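# Pull two timbers from roller feed onto rack hooks

## Task

The roller feed is halted with two timber lengths lying side by side, nearly fed through, only their ends still pinched by the rollers; the green button runs the feed and only the red button halts it. Get each timber seated across both hooks of the rack next to the outfeed, with the two timbers not lying on each other, and leave the feed halted when you finish.

## Robot and tools

Robots: three identical i2rt Big YAM arms named arm1, arm2 and arm3. Each has six revolute joints, a two-finger parallel gripper and a wrist camera that sits on top of the hand. The hand reaches roughly 1.0 m from the joint1 axis. Calibrated base (base_link) poses in the scene frame, each foot facing its own +x: arm1 x=-0.142 y=+0.806 z=+0.874 quat_wxyz=(+0.746, -0.004, -0.004, -0.666); arm2 x=+1.110 y=-0.719 z=+0.712 quat_wxyz=(+0.623, -0.004, -0.007, +0.782); arm3 x=-0.225 y=-0.825 z=+0.863 quat_wxyz=(+0.745, +0.004, -0.004, +0.667). Fixed room cameras: cam_button, cam_end, cam_end2, cam_over, cam_side; wrist cameras: arm1_cam_wrist, arm2_cam_wrist, arm3_cam_wrist. All images are 672x504.

Frame: one shared scene frame, origin on the floor, +z up, metres. The hand point lies between the finger pads, about 1 cm behind the tips. Hand +z is the finger direction; the fingers open and close along hand y. Quaternions are written w, x, y, z.

Joints (radians, absolute): joint1_rad -2.879..2.879 (spins the arm about its foot, positive is counter-clockwise seen from above, 0 is along the foot's +x); joint2_rad 0..3.141 (shoulder, 0 points the upper arm backward, increasing raises it and then brings it forward); joint3_rad 0..3.019 (elbow, 0 is fully folded); joint4_rad -1.692..1.57 (hand pitch, positive tips the fingers up); joint5_rad -1.57..1.57 (hand yaw, positive is to the arm's right); joint6_rad -2.094..2.094 (hand roll, positive is clockwise viewed from behind). gripper_m 0..0.093 is the fingertip gap in metres. Each pad squeezes with roughly 50 to 64 N.

move: each arm gets its own optional object, keyed arm1, arm2 or arm3. An arm you leave out is sent nothing new. Inside an arm's object:
- "joints": a dict from joint name to an absolute target. Use radians for arm joints and metres for gripper_m.
- "target": a single list of 7 numbers [x, y, z, qw, qx, qy, qz]. This is an absolute hand pose in the scene frame, in the same form as the "hand" line. The hand travels in a straight line to it, starting from its current hand_target. When "target" is present, "joints" may hold only gripper_m.
- "speed": the top speed of the path, 0.002..0.5 m/s, default 0.25. Turning speed is capped at twice that value in rad/s. It is only valid together with "target".
- "min_time_s": 0.1..8 s, a lower bound on the duration of that arm's joint motions. Use it only with "joints".
"cameras" is a list of camera names or ["all"]; [] gives none. Motions in one call all begin at the same moment. Every hand path in a call finishes at the same time, paced by the slowest one, and a path lasts 0.5 to 10 s. Paths do not avoid obstacles or the other arms. On each control step the commanded pose is clipped to within 100 mm and 20 degrees of the measured hand, so expect lag, overshoot and errors of a centimetre or more, worse when the arm is near full stretch. A call containing an unknown key is invalid. A call with a value out of range is refused, and the later motion calls in that same reply are skipped.

wait: "seconds" 0..10, plus an optional "cameras". It sends nothing new and returns the state.
zoom_image: "camera" plus "region" [x0, y0, x1, y1] in pixels of that camera's latest image, origin at top-left, at most 504x504. Only cameras in the newest images can be zoomed.
finished_scene: "scene" is the current scene's integer number. It ends the scene permanently, so make no further calls in that reply.

Reading results: a move with no action prints everything in full. After an action, a "move" line lists each arm that was sent a motion, with "done" or its worst status, e.g. "move: arm1 done; arm2 time_out". Arms listed under "as last shown" were not commanded; their omitted lines are unchanged. "pictures" gives the order of the images, which may lag the state slightly. hand_target is the hand pose implied by the joint targets currently held.
- off_target: the joint stopped short of its target and may keep pushing.
- time_out: the joint did not finish. The arm re-targets near its current position and keeps pushing. Send the joint's reported position to relieve it.
- not_followed / "pose unreachable" / "joint command not followed": a self- or inter-arm collision check blocked the targets. The arm may keep retrying until it gets new targets.
- on_its_own: motion you did not command in this call; "held at" shows a target, not a reading.
Joint velocities are in rad/s (gripper in m/s); "within noise" means the arm is still. Joint torques are in N m, positive toward increasing angle, include gravity, carry per-arm offsets, and joints 3 and 4 wrap at ±28.

Gripper: when clamped on a rigid part, the reading is up to about 0.005 below the part's width (on some units up to 0.002 above). When closed on nothing it reads 0.000..0.003. Command about 0.005 under the width at first contact to get full force. To release, command well above the reading.

Hazards: the arms do not stop when they make contact, and sustained pushing, stretched poses or held loads heat the motors. A MOTOR HOT line appears at 85 °C; at 100 °C the arm goes limp for 30 to 60 s or more, and its keys then show limit_stop_at_motor_heat. Resend those targets afterwards. Avoid pressing arms against each other, including one gripper closing on another arm's fingers; the clearance check may react too late, and fingers, housings and cameras can collide. Do not drop the timbers, release them while they move, slam or strike fixed things, or knock anything out of the work area. A far fall fails the scene. Loose objects may occasionally get a small push. The scene keeps running while you think, and the arms hold their last command. The goal must still hold after finished_scene, with the feed stopped.

Each tool is called after "Request:" as name([rows], argument=value, ...), one row to a line, values as JSON.

## Session

Request:
move(arm1={"target":[-0.55,0.36,1.13,0.2126,0.6744,0.6744,-0.2126],"speed":0.4}, arm2={"target":[0.975,-0.36,0.88,0,0.7071,-0.7071,0],"speed":0.3,"joints":{"gripper_m":0.0}}, arm3={"target":[-0.58,-0.36,1.13,-0.2126,0.6744,-0.6744,-0.2126],"speed":0.4}, cameras=["arm1_cam_wrist","arm2_cam_wrist","arm3_cam_wrist","cam_end","cam_end2","cam_over"])

Scene clock: 3.33 s.
Joint torques (N m): arm1=[-0.26 -14.39 15.16 0.58 -0.29 -0.06] | arm2=[-3.08 -10.4 9.74 0.4 -0.05 0.24] | arm3=[-1.32 -11.16 12.97 1.29 0.1 0.19]
Heat: arm1: hottest joint1_rad 21 °C; arm2: hottest joint3_rad 22 °C; arm3: hottest joint3_rad 23 °C.
move: arm1 off_target; arm2 off_target; arm3 off_target
Joint velocities: within noise
arm1.joint_positions: joint1_rad=-0.964 joint2_rad=+1.663 joint3_rad=+1.522 joint4_rad=-1.041 joint5_rad=-0.442 joint6_rad=-0.756 gripper_m=+0.09396
arm1.joint_status: not commanded
arm1.hand: x=-0.5370 y=+0.3644 z=+1.1126 quat_wxyz=(-0.216, -0.678, -0.674, +0.196) (m; scene frame)
arm1.hand_target: x=-0.5495 y=+0.3607 z=+1.1301 quat_wxyz=(-0.212, -0.674, -0.674, +0.213) (m; scene frame)
arm1.hand_status: off_target (0.022 m and 2.0 deg from the pose sent, 0.472 m and 59.9 deg at the start)
arm2.joint_positions: joint1_rad=+0.134 joint2_rad=+1.381 joint3_rad=+1.079 joint4_rad=-1.318 joint5_rad=-0.013 joint6_rad=+0.338 gripper_m=+0.00051
arm2.joint_status: all done
arm2.hand: x=+0.9769 y=-0.3744 z=+0.8664 quat_wxyz=(+0.009, +0.714, -0.700, +0.022) (m; scene frame)
arm2.hand_target: x=+0.9752 y=-0.3606 z=+0.8801 quat_wxyz=(+0.000, +0.707, -0.707, +0.000) (m; scene frame)
arm2.hand_status: off_target (0.020 m and 3.0 deg from the pose sent, 0.428 m and 78.2 deg at the start)
arm3.joint_positions: joint1_rad=+0.869 joint2_rad=+1.583 joint3_rad=+1.448 joint4_rad=-1.020 joint5_rad=+0.402 joint6_rad=+0.661 gripper_m=+0.09396
arm3.joint_status: not commanded
arm3.hand: x=-0.5656 y=-0.3691 z=+1.1110 quat_wxyz=(-0.215, +0.681, -0.673, -0.191) (m; scene frame)
arm3.hand_target: x=-0.5794 y=-0.3609 z=+1.1303 quat_wxyz=(-0.212, +0.674, -0.674, -0.213) (m; scene frame)
arm3.hand_status: off_target (0.025 m and 2.6 deg from the pose sent, 0.521 m and 53.4 deg at the start)
pictures: arm1_cam_wrist, arm2_cam_wrist, arm3_cam_wrist, cam_end, cam_end2, cam_over

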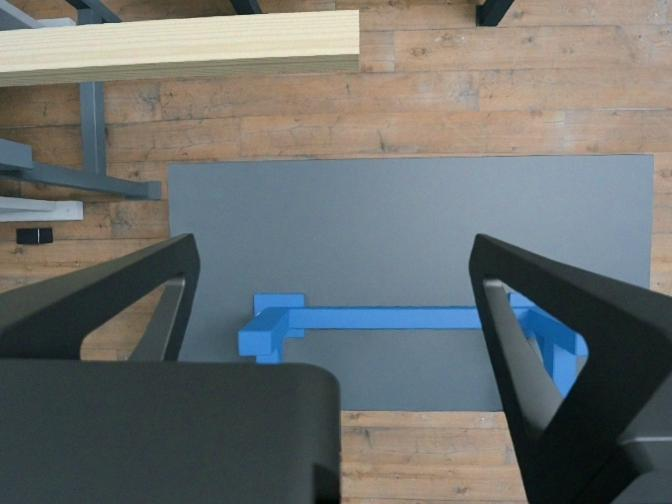

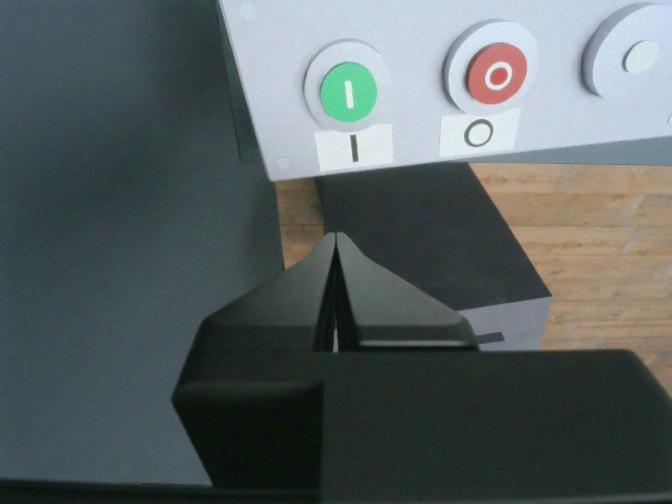

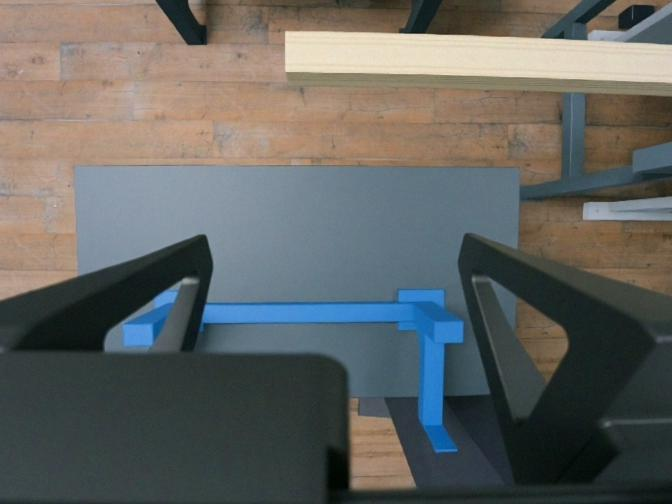

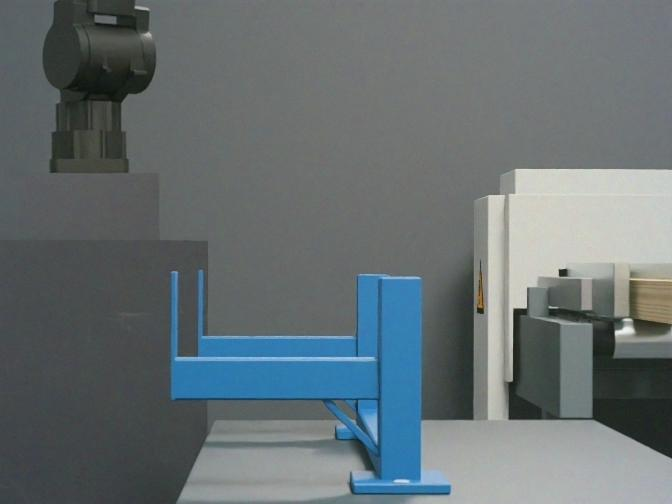

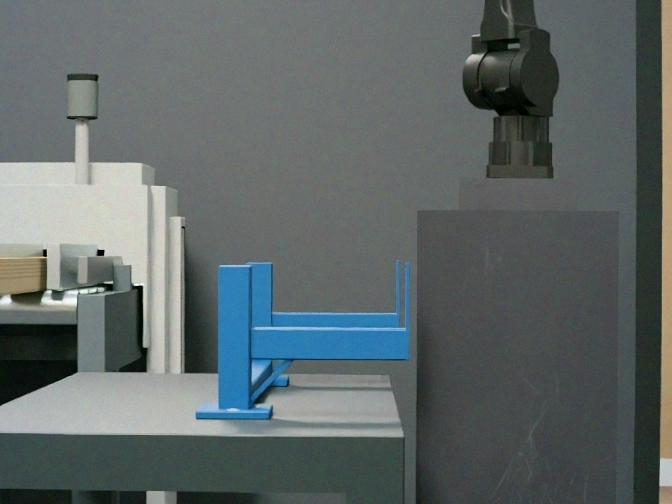

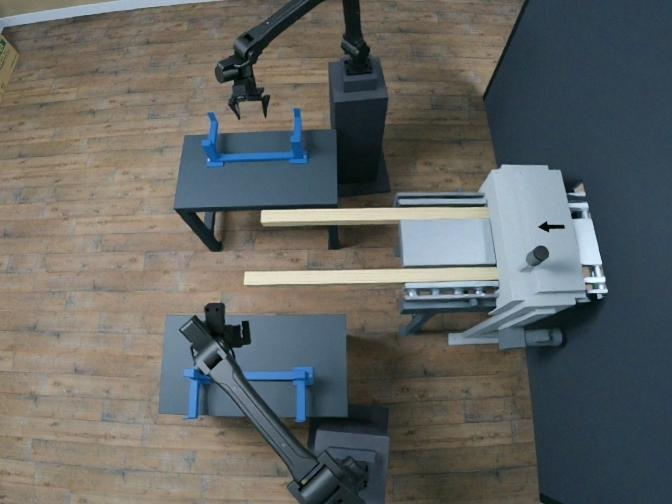

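Request:
move(arm1={"target":[-0.10,0.116,0.86,0,1,0,0],"speed":0.4}, arm2={"target":[0.978,-0.339,0.838,0,0.7071,-0.7071,0],"speed":0.2}, arm3={"target":[-0.13,-0.128,0.86,0,1,0,0],"speed":0.4}, cameras=["arm1_cam_wrist","arm2_cam_wrist","arm3_cam_wrist","cam_over","cam_button"])

Scene clock: 55.80 s.
Joint torques (N m): arm1=[0.03 -20.19 13.27 -0.38 -0.1 0.08] | arm2=[-3.31 -10.11 7.53 0.59 -0.05 0.03] | arm3=[-1.14 -18.43 11.59 0.42 -0.07 -0.04]
Heat: arm1: hottest joint3_rad 28 °C; arm2: hottest joint3_rad 29 °C; arm3: hottest joint3_rad 36 °C.
move: arm1 off_target; arm2 done; arm3 off_target
Joint velocities: within noise
arm1.joint_positions: joint1_rad=-0.047 joint2_rad=+2.319 joint3_rad=+1.953 joint4_rad=-1.228 joint5_rad=+0.004 joint6_rad=+1.625 gripper_m=+0.09396
arm1.joint_status: not commanded
arm1.hand: x=-0.0978 y=+0.1276 z=+0.8590 quat_wxyz=(+0.006, -1.000, -0.006, +0.002) (m; scene frame)
arm1.hand_target: x=-0.1001 y=+0.1165 z=+0.8600 quat_wxyz=(+0.000, -1.000, +0.000, +0.000) (m; scene frame)
arm1.hand_status: off_target (0.012 m and 1.0 deg from the pose sent, 0.562 m and 94.6 deg at the start)
arm2.joint_positions: joint1_rad=+0.112 joint2_rad=+1.451 joint3_rad=+1.079 joint4_rad=-1.207 joint5_rad=-0.013 joint6_rad=+0.336 gripper_m=+0.00051
arm2.joint_status: not commanded
arm2.hand: x=+0.9753 y=-0.3446 z=+0.8403 quat_wxyz=(+0.001, +0.707, -0.707, +0.003) (m; scene frame)
arm2.hand_target: x=+0.9781 y=-0.3391 z=+0.8379 quat_wxyz=(+0.000, +0.707, -0.707, +0.000) (m; scene frame)
arm2.hand_status: done (0.007 m and 0.4 deg from the pose sent, 0.045 m and 3.0 deg at the start)
arm3.joint_positions: joint1_rad=-0.030 joint2_rad=+2.340 joint3_rad=+2.024 joint4_rad=-1.279 joint5_rad=-0.002 joint6_rad=-1.695 gripper_m=+0.09397
arm3.joint_status: not commanded
arm3.hand: x=-0.1275 y=-0.1407 z=+0.8600 quat_wxyz=(+0.006, +1.000, -0.008, -0.002) (m; scene frame)
arm3.hand_target: x=-0.1301 y=-0.1286 z=+0.8599 quat_wxyz=(-0.001, +1.000, +0.000, +0.000) (m; scene frame)
arm3.hand_status: off_target (0.013 m and 1.2 deg from the pose sent, 0.557 m and 94.1 deg at the start)
pictures: arm1_cam_wrist, arm2_cam_wrist, arm3_cam_wrist, cam_button, cam_over

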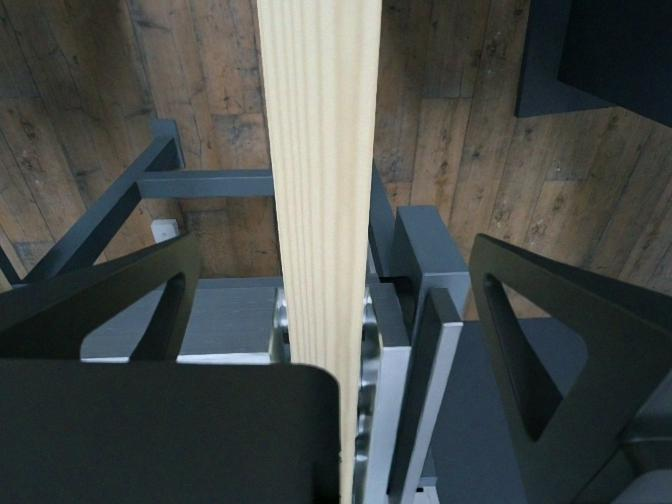

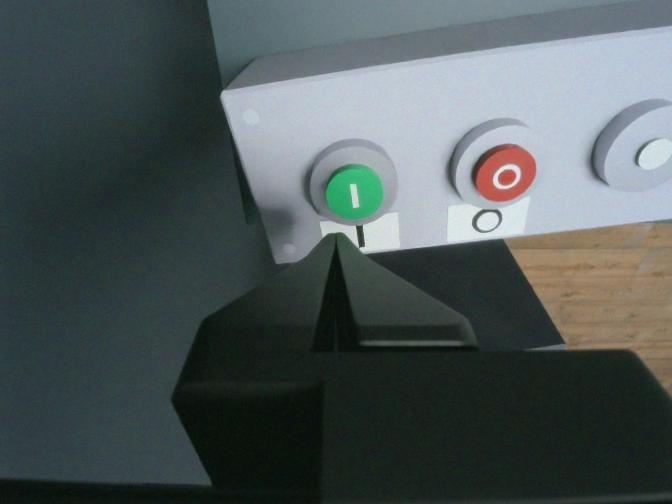

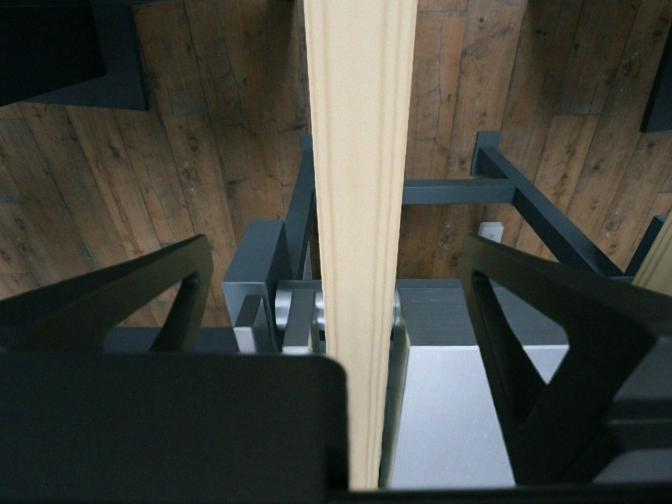

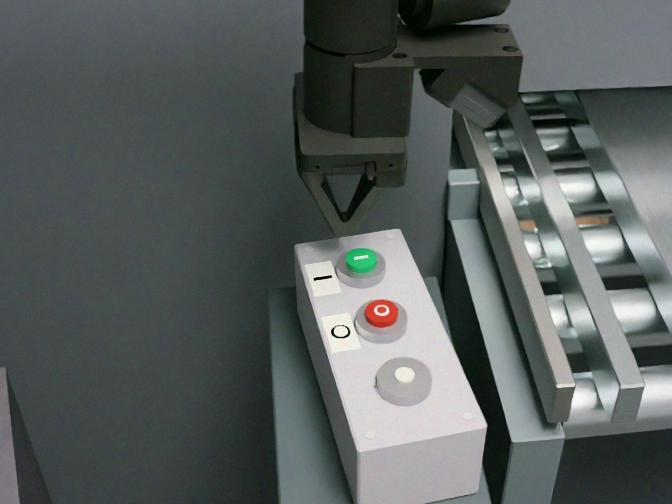

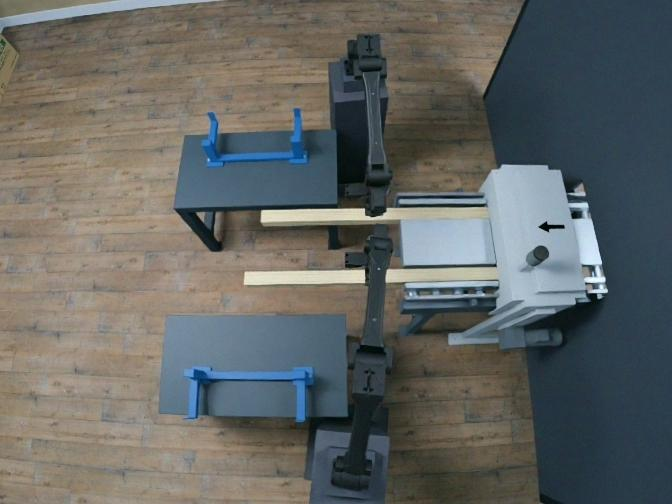

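Request:
move(arm1={"target":[-0.10,0.112,0.742,0,1,0,0],"speed":0.15}, arm2={"target":[0.984,-0.332,0.830,0,0.7071,-0.7071,0],"speed":0.1}, arm3={"target":[-0.13,-0.117,0.742,0,1,0,0],"speed":0.15}, cameras=["arm1_cam_wrist","arm2_cam_wrist","arm3_cam_wrist","cam_button"])

Scene clock: 74.53 s.
Joint torques (N m): arm1=[-0.09 -21.54 10.67 0.49 -0.09 0.06] | arm2=[-3.25 -10.34 7.42 0.58 -0.05 0.03] | arm3=[-1.03 -19.02 10.71 0.81 -0.07 -0.04]
Heat: arm1: hottest joint3_rad 28 °C; arm2: hottest joint3_rad 29 °C; arm3: hottest joint3_rad 38 °C.
move: arm1 off_target; arm2 done; arm3 off_target
Joint velocities: within noise
arm1.joint_positions: joint1_rad=-0.047 joint2_rad=+2.494 joint3_rad=+1.953 joint4_rad=-1.065 joint5_rad=+0.004 joint6_rad=+1.625 gripper_m=+0.09396
arm1.joint_status: not commanded
arm1.hand: x=-0.0974 y=+0.1226 z=+0.7422 quat_wxyz=(+0.011, -1.000, -0.006, +0.002) (m; scene frame)
arm1.hand_target: x=-0.1001 y=+0.1123 z=+0.7421 quat_wxyz=(+0.000, -1.000, +0.000, +0.000) (m; scene frame)
arm1.hand_status: off_target (0.011 m and 1.5 deg from the pose sent, 0.118 m and 1.0 deg at the start)
arm2.joint_positions: joint1_rad=+0.093 joint2_rad=+1.471 joint3_rad=+1.079 joint4_rad=-1.186 joint5_rad=-0.013 joint6_rad=+0.317 gripper_m=+0.00051
arm2.joint_status: not commanded
arm2.hand: x=+0.9811 y=-0.3373 z=+0.8329 quat_wxyz=(+0.000, +0.707, -0.707, +0.003) (m; scene frame)
arm2.hand_target: x=+0.9841 y=-0.3321 z=+0.8300 quat_wxyz=(+0.000, +0.707, -0.707, +0.000) (m; scene frame)
arm2.hand_status: done (0.007 m and 0.3 deg from the pose sent, 0.019 m and 0.4 deg at the start)
arm3.joint_positions: joint1_rad=-0.030 joint2_rad=+2.525 joint3_rad=+2.036 joint4_rad=-1.132 joint5_rad=-0.002 joint6_rad=-1.695 gripper_m=+0.09397
arm3.joint_status: not commanded
arm3.hand: x=-0.1274 y=-0.1354 z=+0.7384 quat_wxyz=(+0.019, +1.000, -0.008, -0.004) (m; scene frame)
arm3.hand_target: x=-0.1303 y=-0.1179 z=+0.7424 quat_wxyz=(+0.000, +1.000, +0.000, +0.000) (m; scene frame)
arm3.hand_status: off_target (0.019 m and 2.4 deg from the pose sent, 0.120 m and 1.2 deg at the start)
pictures: arm1_cam_wrist, arm2_cam_wrist, arm3_cam_wrist, cam_button

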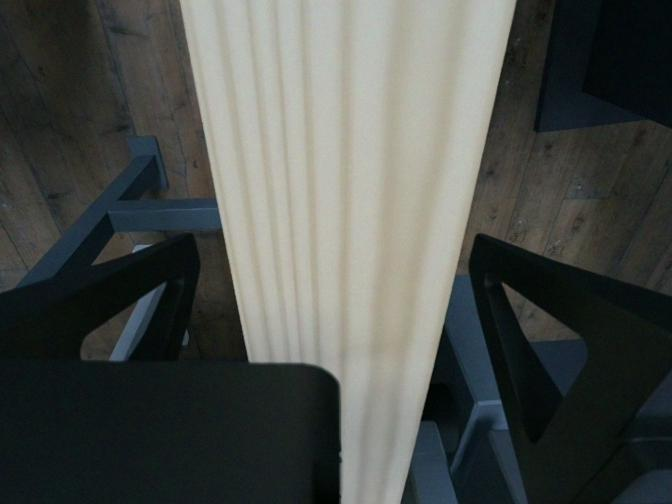

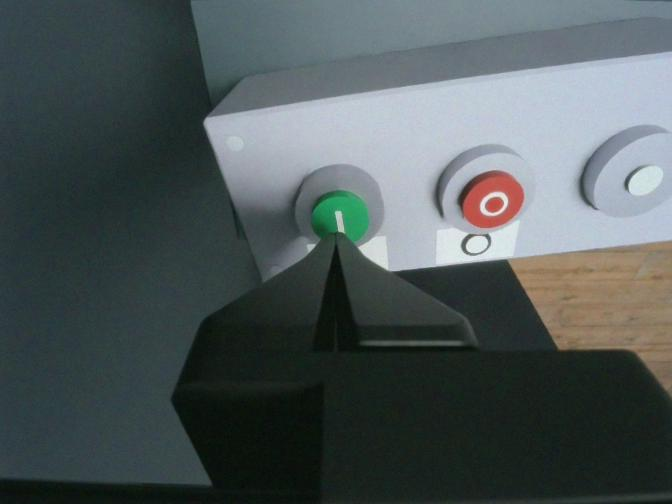

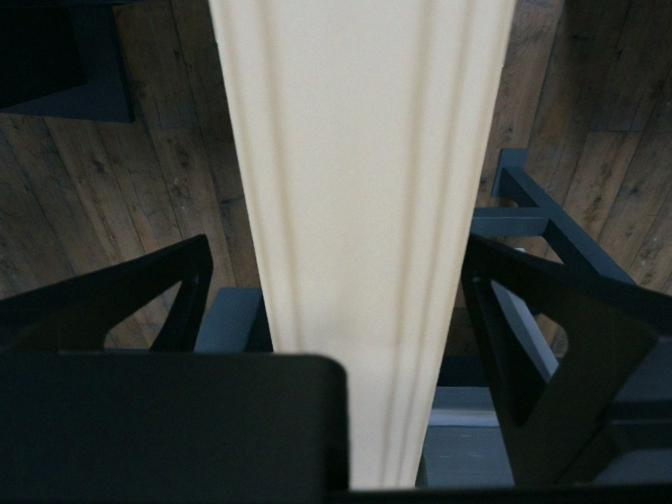

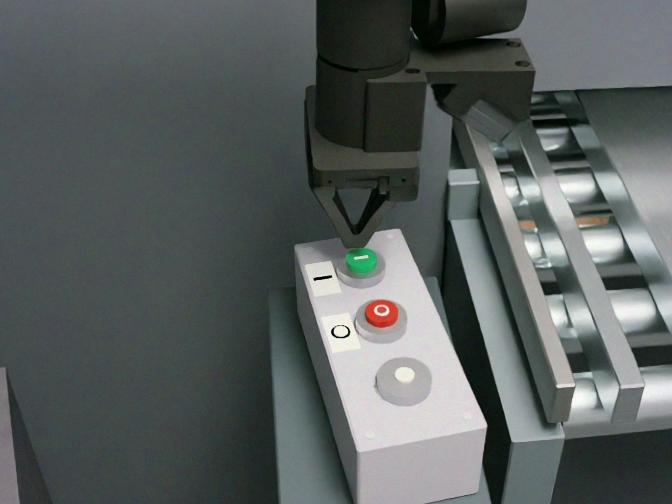

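Request:
move(arm1={"joints":{"gripper_m":0.053}}, arm3={"target":[-0.13,-0.111,0.744,0,1,0,0],"speed":0.05,"joints":{"gripper_m":0.053}}, cameras=["arm1_cam_wrist","arm3_cam_wrist"])

Scene clock: 85.30 s.
Joint torques (N m): arm1=[-0.26 -21.66 10.73 0.58 -0.08 0.06] | arm2=[-3.25 -10.29 7.42 0.58 -0.05 0.03] | arm3=[-1.14 -18.2 11.6 0.38 -0.1 -0.03]
Heat: arm1: hottest joint3_rad 28 °C; arm2: hottest joint3_rad 28 °C; arm3: hottest joint3_rad 39 °C.
move: arm1 done; arm3 off_target
Joint velocities: within noise
arm1.joint_positions: joint1_rad=-0.047 joint2_rad=+2.494 joint3_rad=+1.953 joint4_rad=-1.065 joint5_rad=+0.004 joint6_rad=+1.625 gripper_m=+0.05308
arm1.joint_status: all done
arm1.hand: x=-0.0974 y=+0.1226 z=+0.7422 quat_wxyz=(+0.011, -1.000, -0.006, +0.002) (m; scene frame)
arm1.hand_target: x=-0.1001 y=+0.1123 z=+0.7421 quat_wxyz=(+0.000, -1.000, +0.000, +0.000) (m; scene frame)
arm1.hand_status: not commanded
arm2: as last shown
arm3.joint_positions: joint1_rad=-0.029 joint2_rad=+2.529 joint3_rad=+2.063 joint4_rad=-1.141 joint5_rad=-0.002 joint6_rad=-1.695 gripper_m=+0.05308
arm3.joint_status: all done
arm3.hand: x=-0.1268 y=-0.1275 z=+0.7446 quat_wxyz=(+0.012, +1.000, -0.008, -0.003) (m; scene frame)
arm3.hand_target: x=-0.1301 y=-0.1119 z=+0.7443 quat_wxyz=(+0.000, +1.000, +0.000, +0.000) (m; scene frame)
arm3.hand_status: off_target (0.017 m and 1.6 deg from the pose sent, 0.025 m and 2.3 deg at the start)
pictures: arm1_cam_wrist, arm3_cam_wrist

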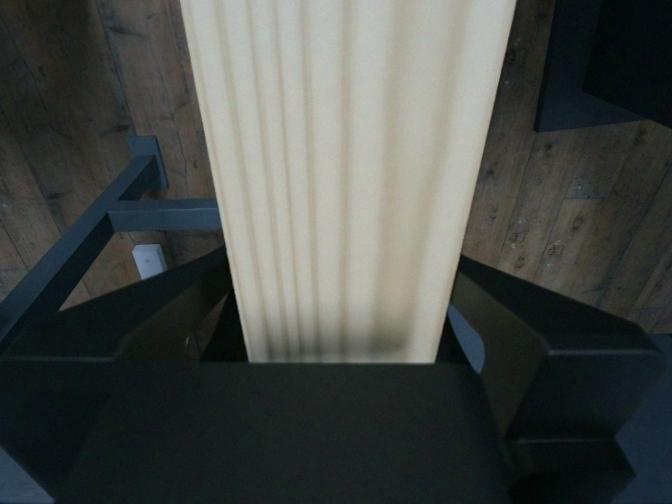

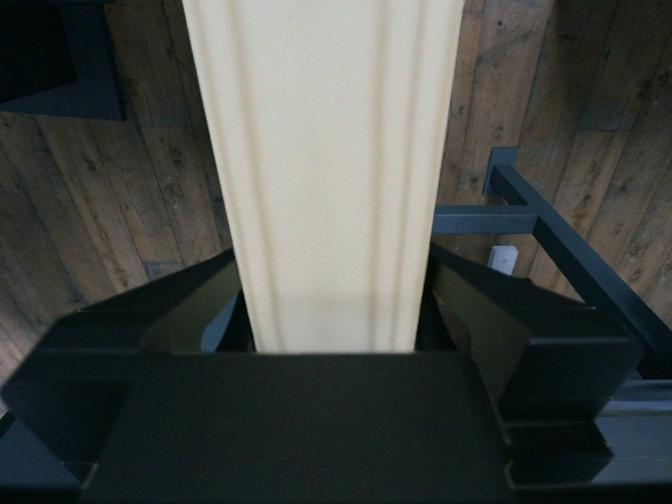

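Request:
move(arm1={"joints":{"gripper_m":0.038}}, arm3={"joints":{"gripper_m":0.038}}, cameras=[])

Scene clock: 98.80 s.
Joint torques (N m): arm1=[-0.03 -21.6 10.71 0.46 -0.08 0.1] | arm2=[-3.31 -10.29 7.41 0.57 -0.05 0.03] | arm3=[-1.08 -18.37 11.45 0.46 -0.12 0.04]
Heat: arm1: hottest joint3_rad 28 °C; arm2: hottest joint3_rad 28 °C; arm3: hottest joint3_rad 39 °C.
move: arm1 off_target; arm3 off_target
Joint velocities: within noise
arm1.joint_positions: joint1_rad=-0.047 joint2_rad=+2.494 joint3_rad=+1.953 joint4_rad=-1.062 joint5_rad=+0.003 joint6_rad=+1.621 gripper_m=+0.04951
arm1.joint_status: gripper_m off_target (ended at +0.04953, target +0.03800)
arm1.hand: x=-0.0973 y=+0.1220 z=+0.7422 quat_wxyz=(+0.010, -1.000, -0.008, +0.002) (m; scene frame)
arm1.hand_target: x=-0.1001 y=+0.1124 z=+0.7421 quat_wxyz=(+0.000, -1.000, +0.000, +0.000) (m; scene frame)
arm1.hand_status: not commanded
arm2: as last shown
arm3.joint_positions: joint1_rad=-0.029 joint2_rad=+2.529 joint3_rad=+2.064 joint4_rad=-1.142 joint5_rad=-0.001 joint6_rad=-1.702 gripper_m=+0.05111
arm3.joint_status: gripper_m off_target (ended at +0.05114, target +0.03800)
arm3.hand: x=-0.1266 y=-0.1272 z=+0.7448 quat_wxyz=(+0.012, +1.000, -0.004, -0.003) (m; scene frame)
arm3.hand_target: x=-0.1301 y=-0.1118 z=+0.7444 quat_wxyz=(-0.001, +1.000, +0.000, +0.000) (m; scene frame)
arm3.hand_status: not commanded
pictures: none
No camera images: "cameras" was empty.

Request:
move(arm1={"target":[-0.14,0.112,0.747,0,1,0,0],"speed":0.1}, arm2={"target":[0.985,-0.330,0.797,0,0.7071,-0.7071,0],"speed":0.1}, arm3={"target":[-0.17,-0.112,0.750,0,1,0,0],"speed":0.1}, cameras=["cam_over","cam_button"])

Request:
move(arm1={"target":[-0.23,0.112,0.752,0,1,0,0],"speed":0.12}, arm2={"target":[0.985,-0.332,0.845,0,0.7071,-0.7071,0],"speed":0.12}, arm3={"target":[-0.26,-0.112,0.755,0,1,0,0],"speed":0.12}, cameras=["cam_over","cam_button"])

Request:
move(arm2={"target":[1.043,-0.324,0.838,0,0.7071,-0.7071,0],"speed":0.15}, cameras=["cam_over"])

Request:
move(arm2={"target":[1.044,-0.323,0.797,0,0.7071,-0.7071,0],"speed":0.1}, cameras=["cam_over","cam_button","arm1_cam_wrist","arm3_cam_wrist","cam_side","cam_end"])

Scene clock: 119.43 s.
Joint torques (N m): arm1=[1.73 -25.47 10.09 0.17 0.17 0.14] | arm2=[-3.37 -8.76 5.53 1.16 -0.03 0.02] | arm3=[-3.08 -25 9.36 0.42 -0.27 -0.03]
Heat: arm1: hottest joint3_rad 27 °C; arm2: hottest joint3_rad 28 °C; arm3: hottest joint3_rad 40 °C.
move: arm1 off_target; arm2 off_target; arm3 off_target
Joint velocities: within noise
arm1.joint_positions: joint1_rad=-0.122 joint2_rad=+2.534 joint3_rad=+1.944 joint4_rad=-1.060 joint5_rad=-0.004 joint6_rad=+1.563 gripper_m=+0.04886
arm1.joint_status: not commanded
arm1.hand: x=-0.1476 y=+0.1353 z=+0.7127 quat_wxyz=(+0.034, -0.999, +0.001, -0.003) (m; scene frame)
arm1.hand_target: x=-0.1398 y=+0.1132 z=+0.7471 quat_wxyz=(+0.000, -1.000, +0.000, +0.000) (m; scene frame)
arm1.hand_status: off_target (0.042 m and 3.9 deg from the pose sent, 0.044 m and 1.5 deg at the start)
arm2.joint_positions: joint1_rad=+0.092 joint2_rad=+1.489 joint3_rad=+1.055 joint4_rad=-1.112 joint5_rad=-0.014 joint6_rad=+0.315 gripper_m=+0.00051
arm2.joint_status: not commanded
arm2.hand: x=+0.9790 y=-0.3292 z=+0.8177 quat_wxyz=(-0.006, +0.708, -0.706, -0.012) (m; scene frame)
arm2.hand_target: x=+0.9851 y=-0.3310 z=+0.7977 quat_wxyz=(+0.000, +0.707, -0.707, +0.000) (m; scene frame)
arm2.hand_status: off_target (0.022 m and 1.5 deg from the pose sent, 0.037 m and 0.3 deg at the start)
arm3.joint_positions: joint1_rad=+0.049 joint2_rad=+2.588 joint3_rad=+2.051 joint4_rad=-1.134 joint5_rad=+0.004 joint6_rad=-1.646 gripper_m=+0.05080
arm3.joint_status: not commanded
arm3.hand: x=-0.1814 y=-0.1413 z=+0.7009 quat_wxyz=(+0.044, +0.999, +0.007, -0.001) (m; scene frame)
arm3.hand_target: x=-0.1700 y=-0.1139 z=+0.7502 quat_wxyz=(+0.000, +1.000, +0.000, +0.000) (m; scene frame)
arm3.hand_status: off_target (0.058 m and 5.1 deg from the pose sent, 0.046 m and 1.5 deg at the start)
pictures: cam_button, cam_over

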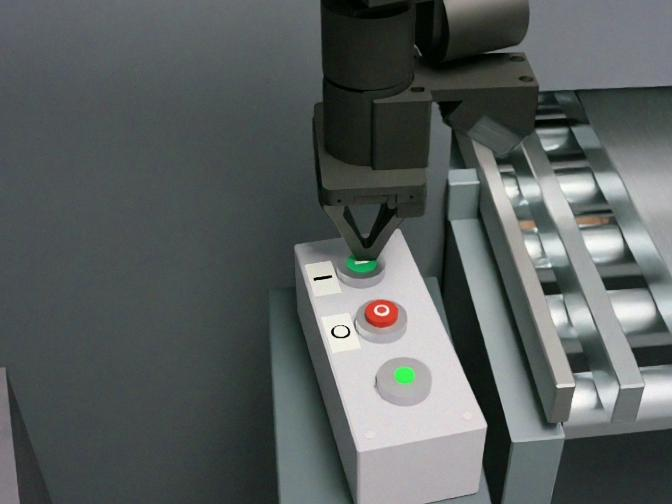

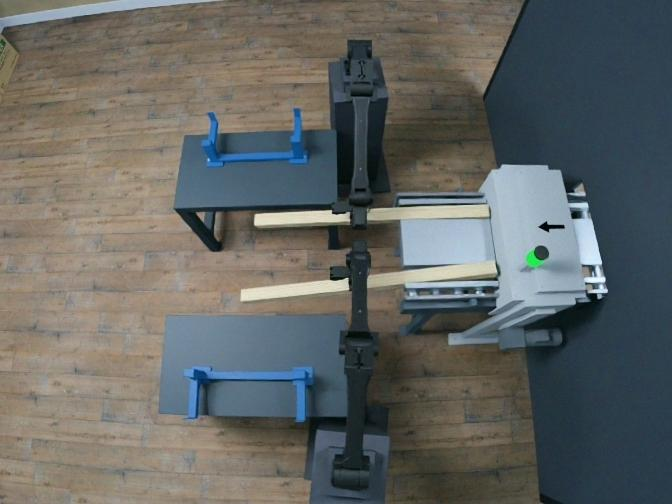

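Scene clock: 121.03 s.
Joint torques (N m): arm1=[0.44 -26.4 12.15 -0.76 0.06 -0.15] | arm2=[-3.25 -11.99 10.65 -0.32 0.01 0.03] | arm3=[-2.55 -25.58 9.66 0.06 0.15 0.23]
Heat: arm1: hottest joint2_rad 27 °C; arm2: hottest joint3_rad 28 °C; arm3: hottest joint3_rad 40 °C.
move: arm1 off_target; arm2 off_target; arm3 off_target
Joint velocities: within noise
arm1.joint_positions: joint1_rad=-0.238 joint2_rad=+2.549 joint3_rad=+1.944 joint4_rad=-1.058 joint5_rad=+0.002 joint6_rad=+1.464 gripper_m=+0.04885
arm1.joint_status: not commanded
arm1.hand: x=-0.2252 y=+0.1444 z=+0.7031 quat_wxyz=(+0.040, -0.999, +0.009, -0.005) (m; scene frame)
arm1.hand_target: x=-0.2297 y=+0.1142 z=+0.7523 quat_wxyz=(+0.000, -1.000, +0.000, +0.000) (m; scene frame)
arm1.hand_status: off_target (0.059 m and 4.7 deg from the pose sent, 0.094 m and 3.9 deg at the start)
arm2.joint_positions: joint1_rad=+0.090 joint2_rad=+1.476 joint3_rad=+1.055 joint4_rad=-1.203 joint5_rad=-0.014 joint6_rad=+0.314 gripper_m=+0.00051
arm2.joint_status: not commanded
arm2.hand: x=+0.9863 y=-0.3503 z=+0.8227 quat_wxyz=(+0.011, +0.707, -0.707, +0.023) (m; scene frame)
arm2.hand_target: x=+0.9853 y=-0.3330 z=+0.8450 quat_wxyz=(+0.000, +0.707, -0.707, +0.000) (m; scene frame)
arm2.hand_status: off_target (0.029 m and 3.0 deg from the pose sent, 0.028 m and 1.5 deg at the start)
arm3.joint_positions: joint1_rad=+0.168 joint2_rad=+2.588 joint3_rad=+2.032 joint4_rad=-1.125 joint5_rad=-0.011 joint6_rad=-1.540 gripper_m=+0.05079
arm3.joint_status: not commanded
arm3.hand: x=-0.2652 y=-0.1470 z=+0.6951 quat_wxyz=(+0.049, +0.999, +0.013, -0.003) (m; scene frame)
arm3.hand_target: x=-0.2599 y=-0.1145 z=+0.7549 quat_wxyz=(+0.000, +1.000, +0.000, +0.000) (m; scene frame)
arm3.hand_status: off_target (0.070 m and 5.8 deg from the pose sent, 0.100 m and 5.1 deg at the start)
pictures: cam_button, cam_over

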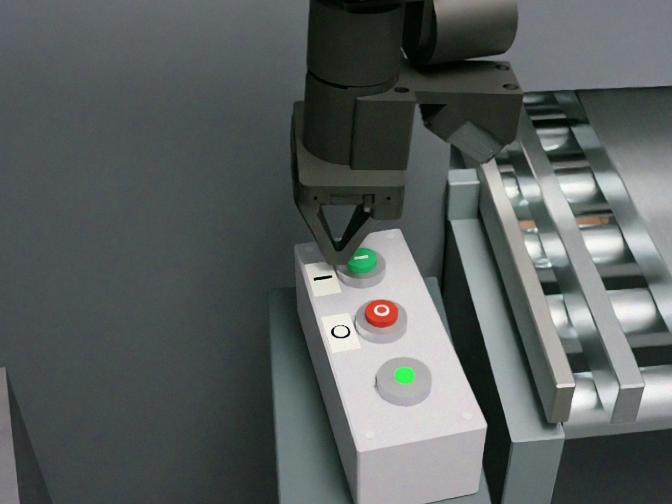

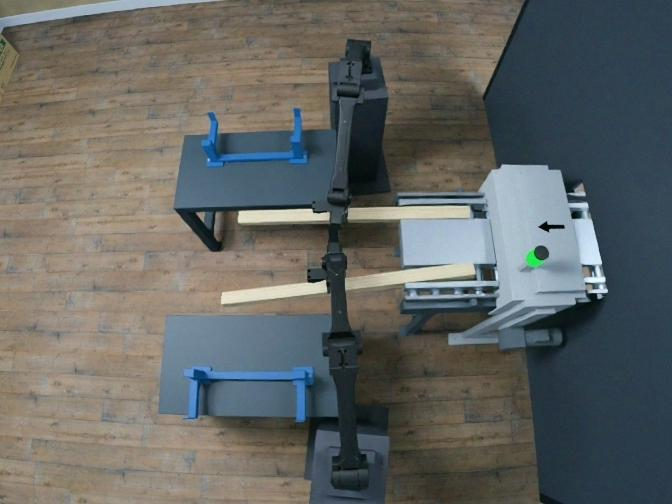

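Scene clock: 122.33 s.
Joint torques (N m): arm1=[0.38 -26.58 12.11 -0.77 0.09 -0.13] | arm2=[-3.14 -11.93 8.77 0.38 -0.05 0.03] | arm3=[-2.49 -25.35 9.68 0.06 0.15 0.23]
Heat: arm1: hottest joint3_rad 28 °C; arm2: hottest joint3_rad 28 °C; arm3: hottest joint3_rad 40 °C.
move: arm2 off_target
Joint velocities: within noise
arm1, arm3: as last shown
arm2.joint_positions: joint1_rad=-0.059 joint2_rad=+1.473 joint3_rad=+1.055 joint4_rad=-1.203 joint5_rad=-0.013 joint6_rad=+0.170 gripper_m=+0.00051
arm2.joint_status: not commanded
arm2.hand: x=+1.0429 y=-0.3360 z=+0.8250 quat_wxyz=(+0.013, +0.705, -0.709, +0.019) (m; scene frame)
arm2.hand_target: x=+1.0431 y=-0.3244 z=+0.8381 quat_wxyz=(+0.000, +0.707, -0.707, +0.000) (m; scene frame)
arm2.hand_status: off_target (0.018 m and 2.7 deg from the pose sent, 0.064 m and 3.0 deg at the start)
pictures: cam_over

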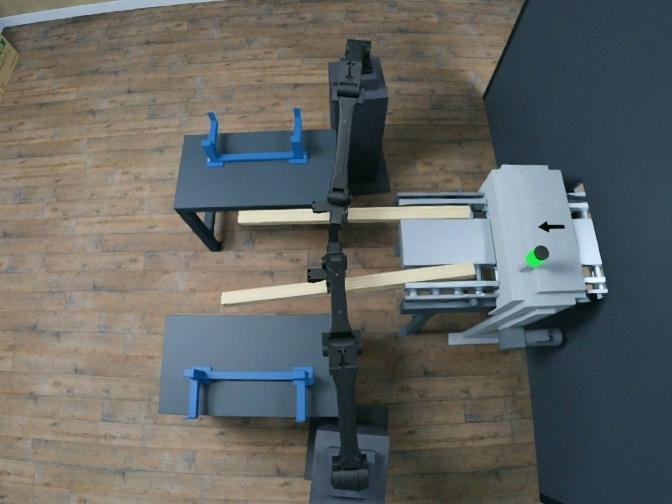

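Scene clock: 123.33 s.
Joint torques (N m): arm1=[0.38 -26.46 12.11 -0.77 0.07 -0.17] | arm2=[-3.02 -8.41 5.57 1.28 -0.06 0.02] | arm3=[-2.55 -25.41 9.69 0.06 0.15 0.23]
Heat: arm1: hottest joint3_rad 28 °C; arm2: hottest joint3_rad 28 °C; arm3: hottest joint3_rad 39 °C.
move: arm2 off_target
Joint velocities: within noise
arm1, arm3: as last shown
arm2.joint_positions: joint1_rad=-0.059 joint2_rad=+1.473 joint3_rad=+1.035 joint4_rad=-1.113 joint5_rad=-0.013 joint6_rad=+0.169 gripper_m=+0.00051
arm2.joint_status: not commanded
arm2.hand: x=+1.0406 y=-0.3220 z=+0.8175 quat_wxyz=(-0.007, +0.706, -0.708, -0.009) (m; scene frame)
arm2.hand_target: x=+1.0441 y=-0.3240 z=+0.7977 quat_wxyz=(+0.000, +0.707, -0.707, +0.000) (m; scene frame)
arm2.hand_status: off_target (0.021 m and 1.4 deg from the pose sent, 0.031 m and 2.6 deg at the start)
pictures: arm1_cam_wrist, arm3_cam_wrist, cam_button, cam_end, cam_over, cam_side

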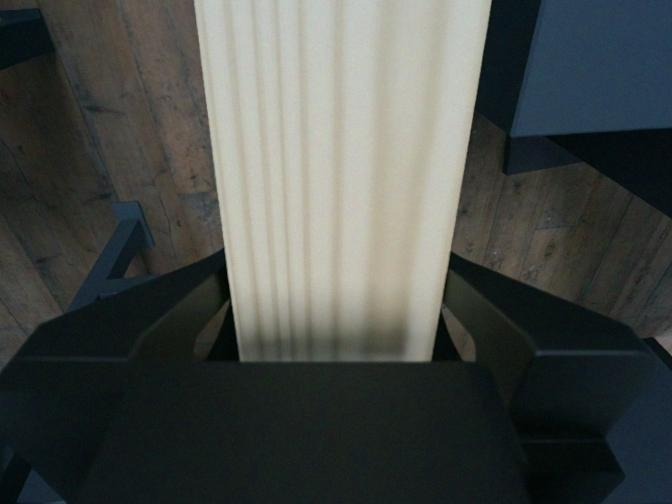

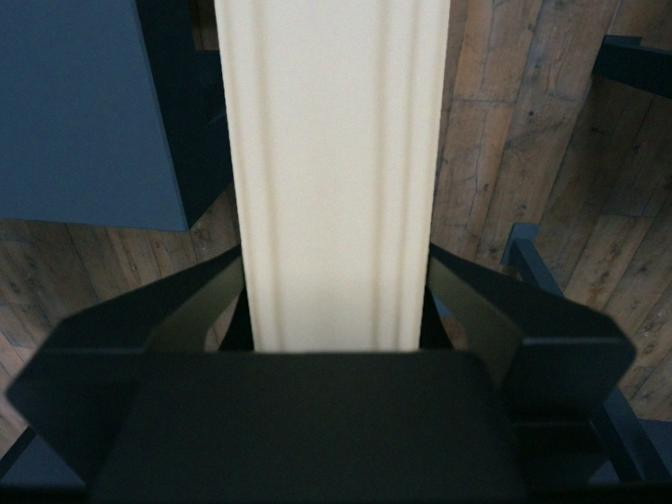

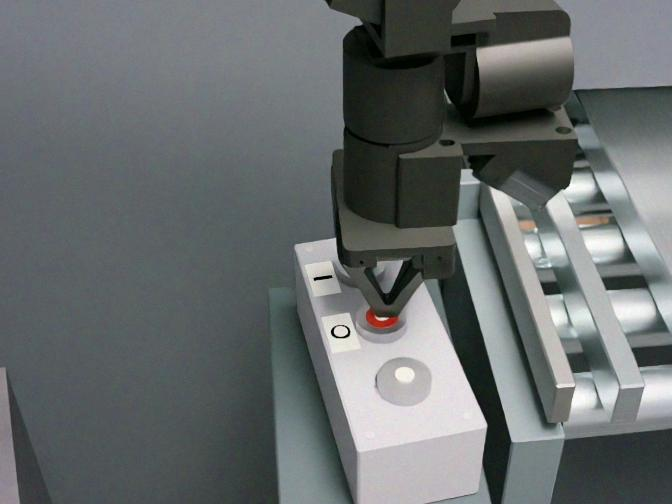

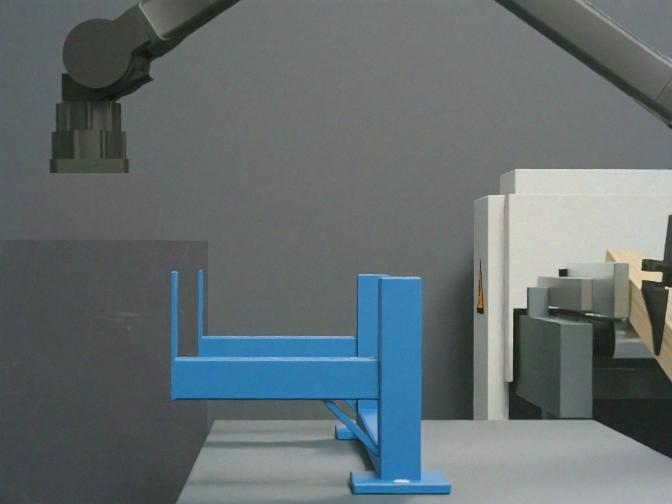

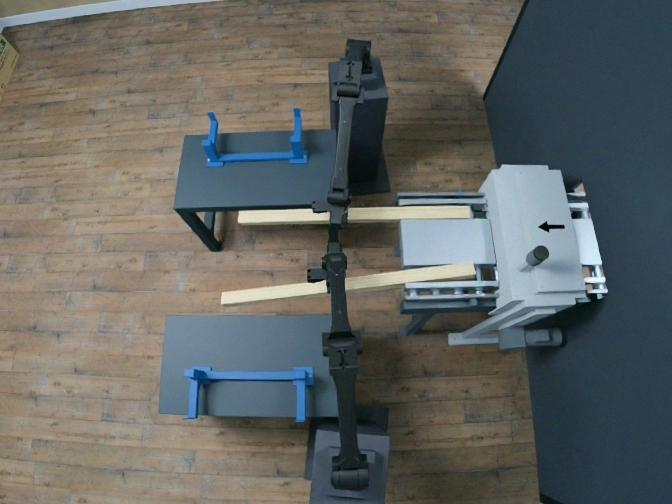

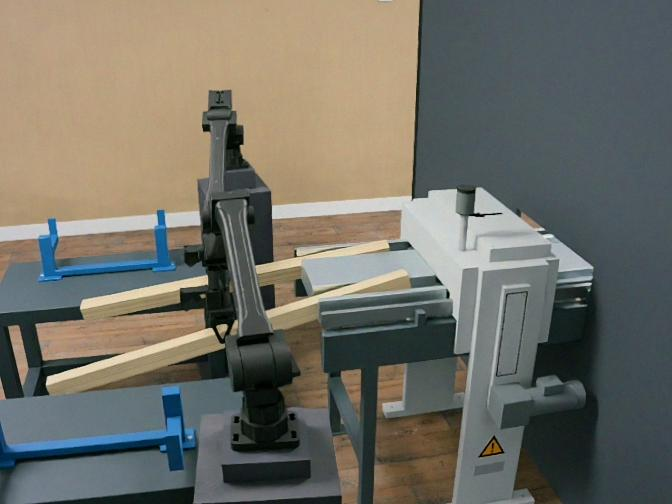

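Request:
move(arm1={"target":[-0.25,0.122,0.93,0.04,0.9966,0,-0.07],"speed":0.15}, arm2={"target":[1.05,-0.335,0.90,0,0.7071,-0.7071,0],"speed":0.15}, arm3={"target":[-0.28,-0.122,0.93,-0.045,0.995,0,-0.087],"speed":0.15}, cameras=["arm1_cam_wrist","arm3_cam_wrist","cam_over","cam_side","cam_end","cam_button"])

Scene clock: 159.77 s.
Joint torques (N m): arm1=[0.38 -29.33 15.04 -2.59 0.12 -0.54] | arm2=[-3.31 -10.81 11.7 -0.32 -0.03 0.03] | arm3=[-2.37 -27.05 11.51 -1.52 -0.31 0.79]
Heat: arm1: hottest joint2_rad 31 °C; arm2: hottest joint3_rad 27 °C; arm3: hottest joint3_rad 36 °C.
move: arm1 off_target; arm2 off_target; arm3 off_target
Joint velocities: within noise
arm1.joint_positions: joint1_rad=-0.235 joint2_rad=+2.305 joint3_rad=+1.839 joint4_rad=-1.126 joint5_rad=+0.136 joint6_rad=+1.504 gripper_m=+0.04884
arm1.joint_status: not commanded
arm1.hand: x=-0.2460 y=+0.1515 z=+0.8299 quat_wxyz=(+0.011, -0.997, +0.027, +0.066) (m; scene frame)
arm1.hand_target: x=-0.2493 y=+0.1278 z=+0.9223 quat_wxyz=(-0.042, -0.997, +0.001, +0.072) (m; scene frame)
arm1.hand_status: off_target (0.104 m and 6.6 deg from the pose sent, 0.229 m and 12.6 deg at the start; pose on its path clipped on 71 of 81 steps)
arm2.joint_positions: joint1_rad=-0.069 joint2_rad=+1.388 joint3_rad=+1.106 joint4_rad=-1.351 joint5_rad=-0.013 joint6_rad=+0.155 gripper_m=+0.00051
arm2.joint_status: not commanded
arm2.hand: x=+1.0487 y=-0.3534 z=+0.8749 quat_wxyz=(+0.017, +0.707, -0.707, +0.024) (m; scene frame)
arm2.hand_target: x=+1.0502 y=-0.3363 z=+0.8999 quat_wxyz=(+0.000, +0.707, -0.707, +0.000) (m; scene frame)
arm2.hand_status: off_target (0.031 m and 3.3 deg from the pose sent, 0.084 m and 1.4 deg at the start)
arm3.joint_positions: joint1_rad=+0.156 joint2_rad=+2.341 joint3_rad=+1.843 joint4_rad=-1.092 joint5_rad=-0.175 joint6_rad=-1.598 gripper_m=+0.05079
arm3.joint_status: not commanded
arm3.hand: x=-0.2845 y=-0.1609 z=+0.7985 quat_wxyz=(+0.004, +0.996, +0.036, -0.087) (m; scene frame)
arm3.hand_target: x=-0.2813 y=-0.1365 z=+0.8906 quat_wxyz=(-0.047, +0.995, +0.001, -0.089) (m; scene frame)
arm3.hand_status: off_target (0.137 m and 7.0 deg from the pose sent, 0.237 m and 14.5 deg at the start; pose on its path clipped on 74 of 81 steps)
pictures: arm1_cam_wrist, arm3_cam_wrist, cam_button, cam_end, cam_over, cam_side

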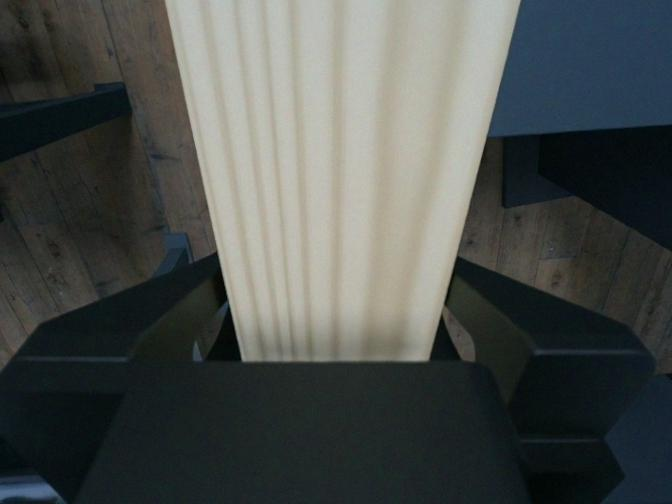

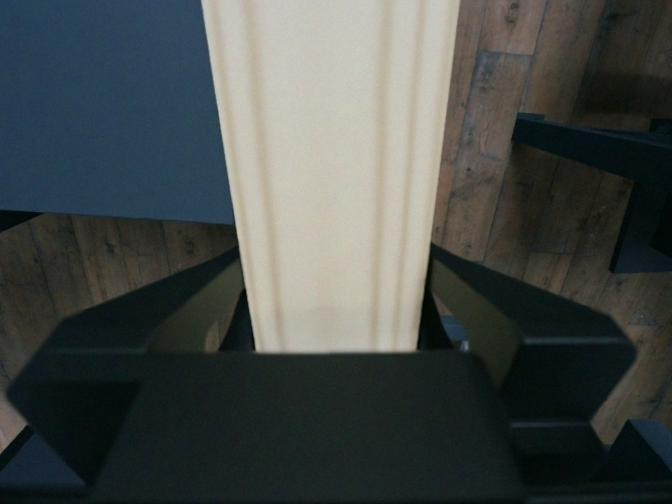

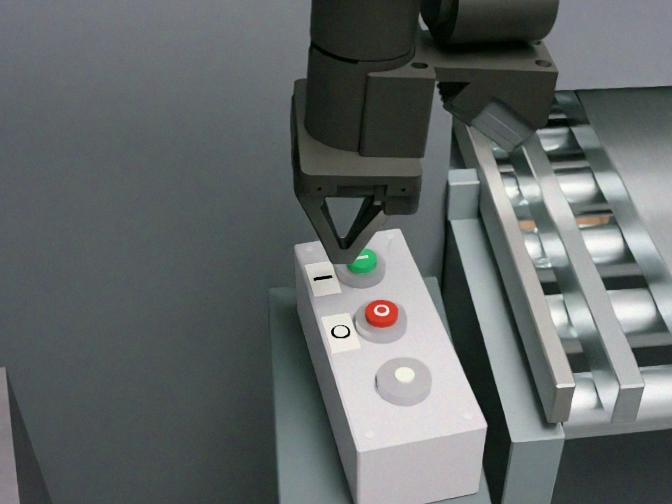

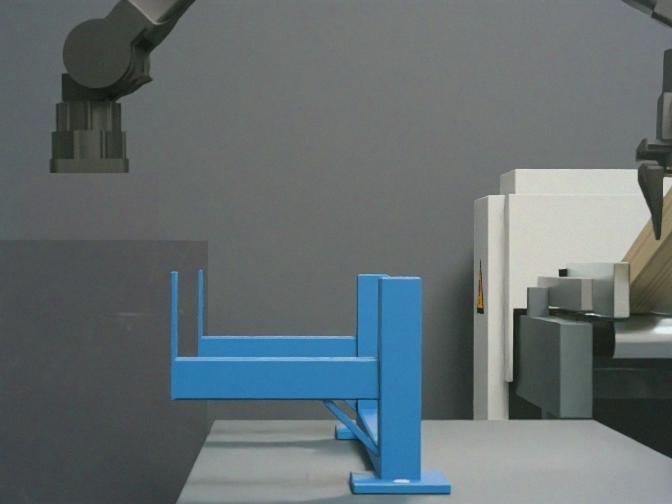

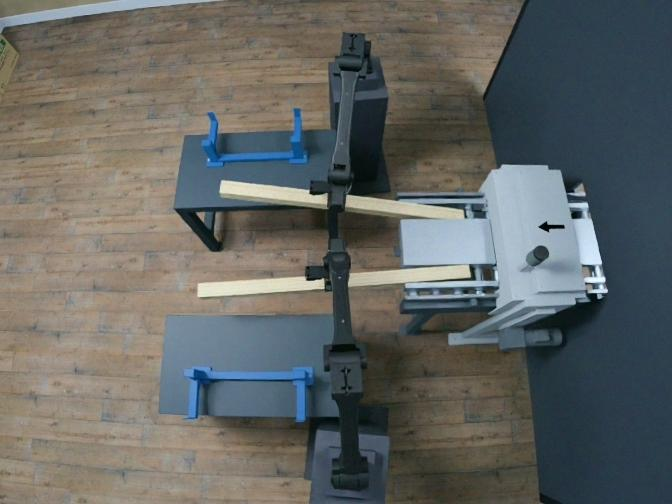

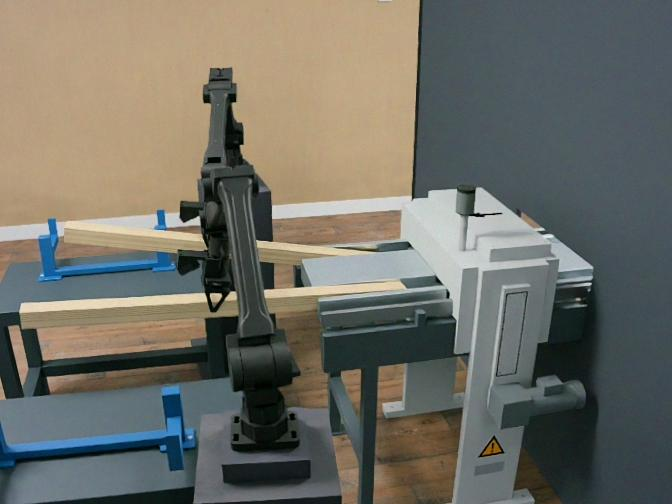

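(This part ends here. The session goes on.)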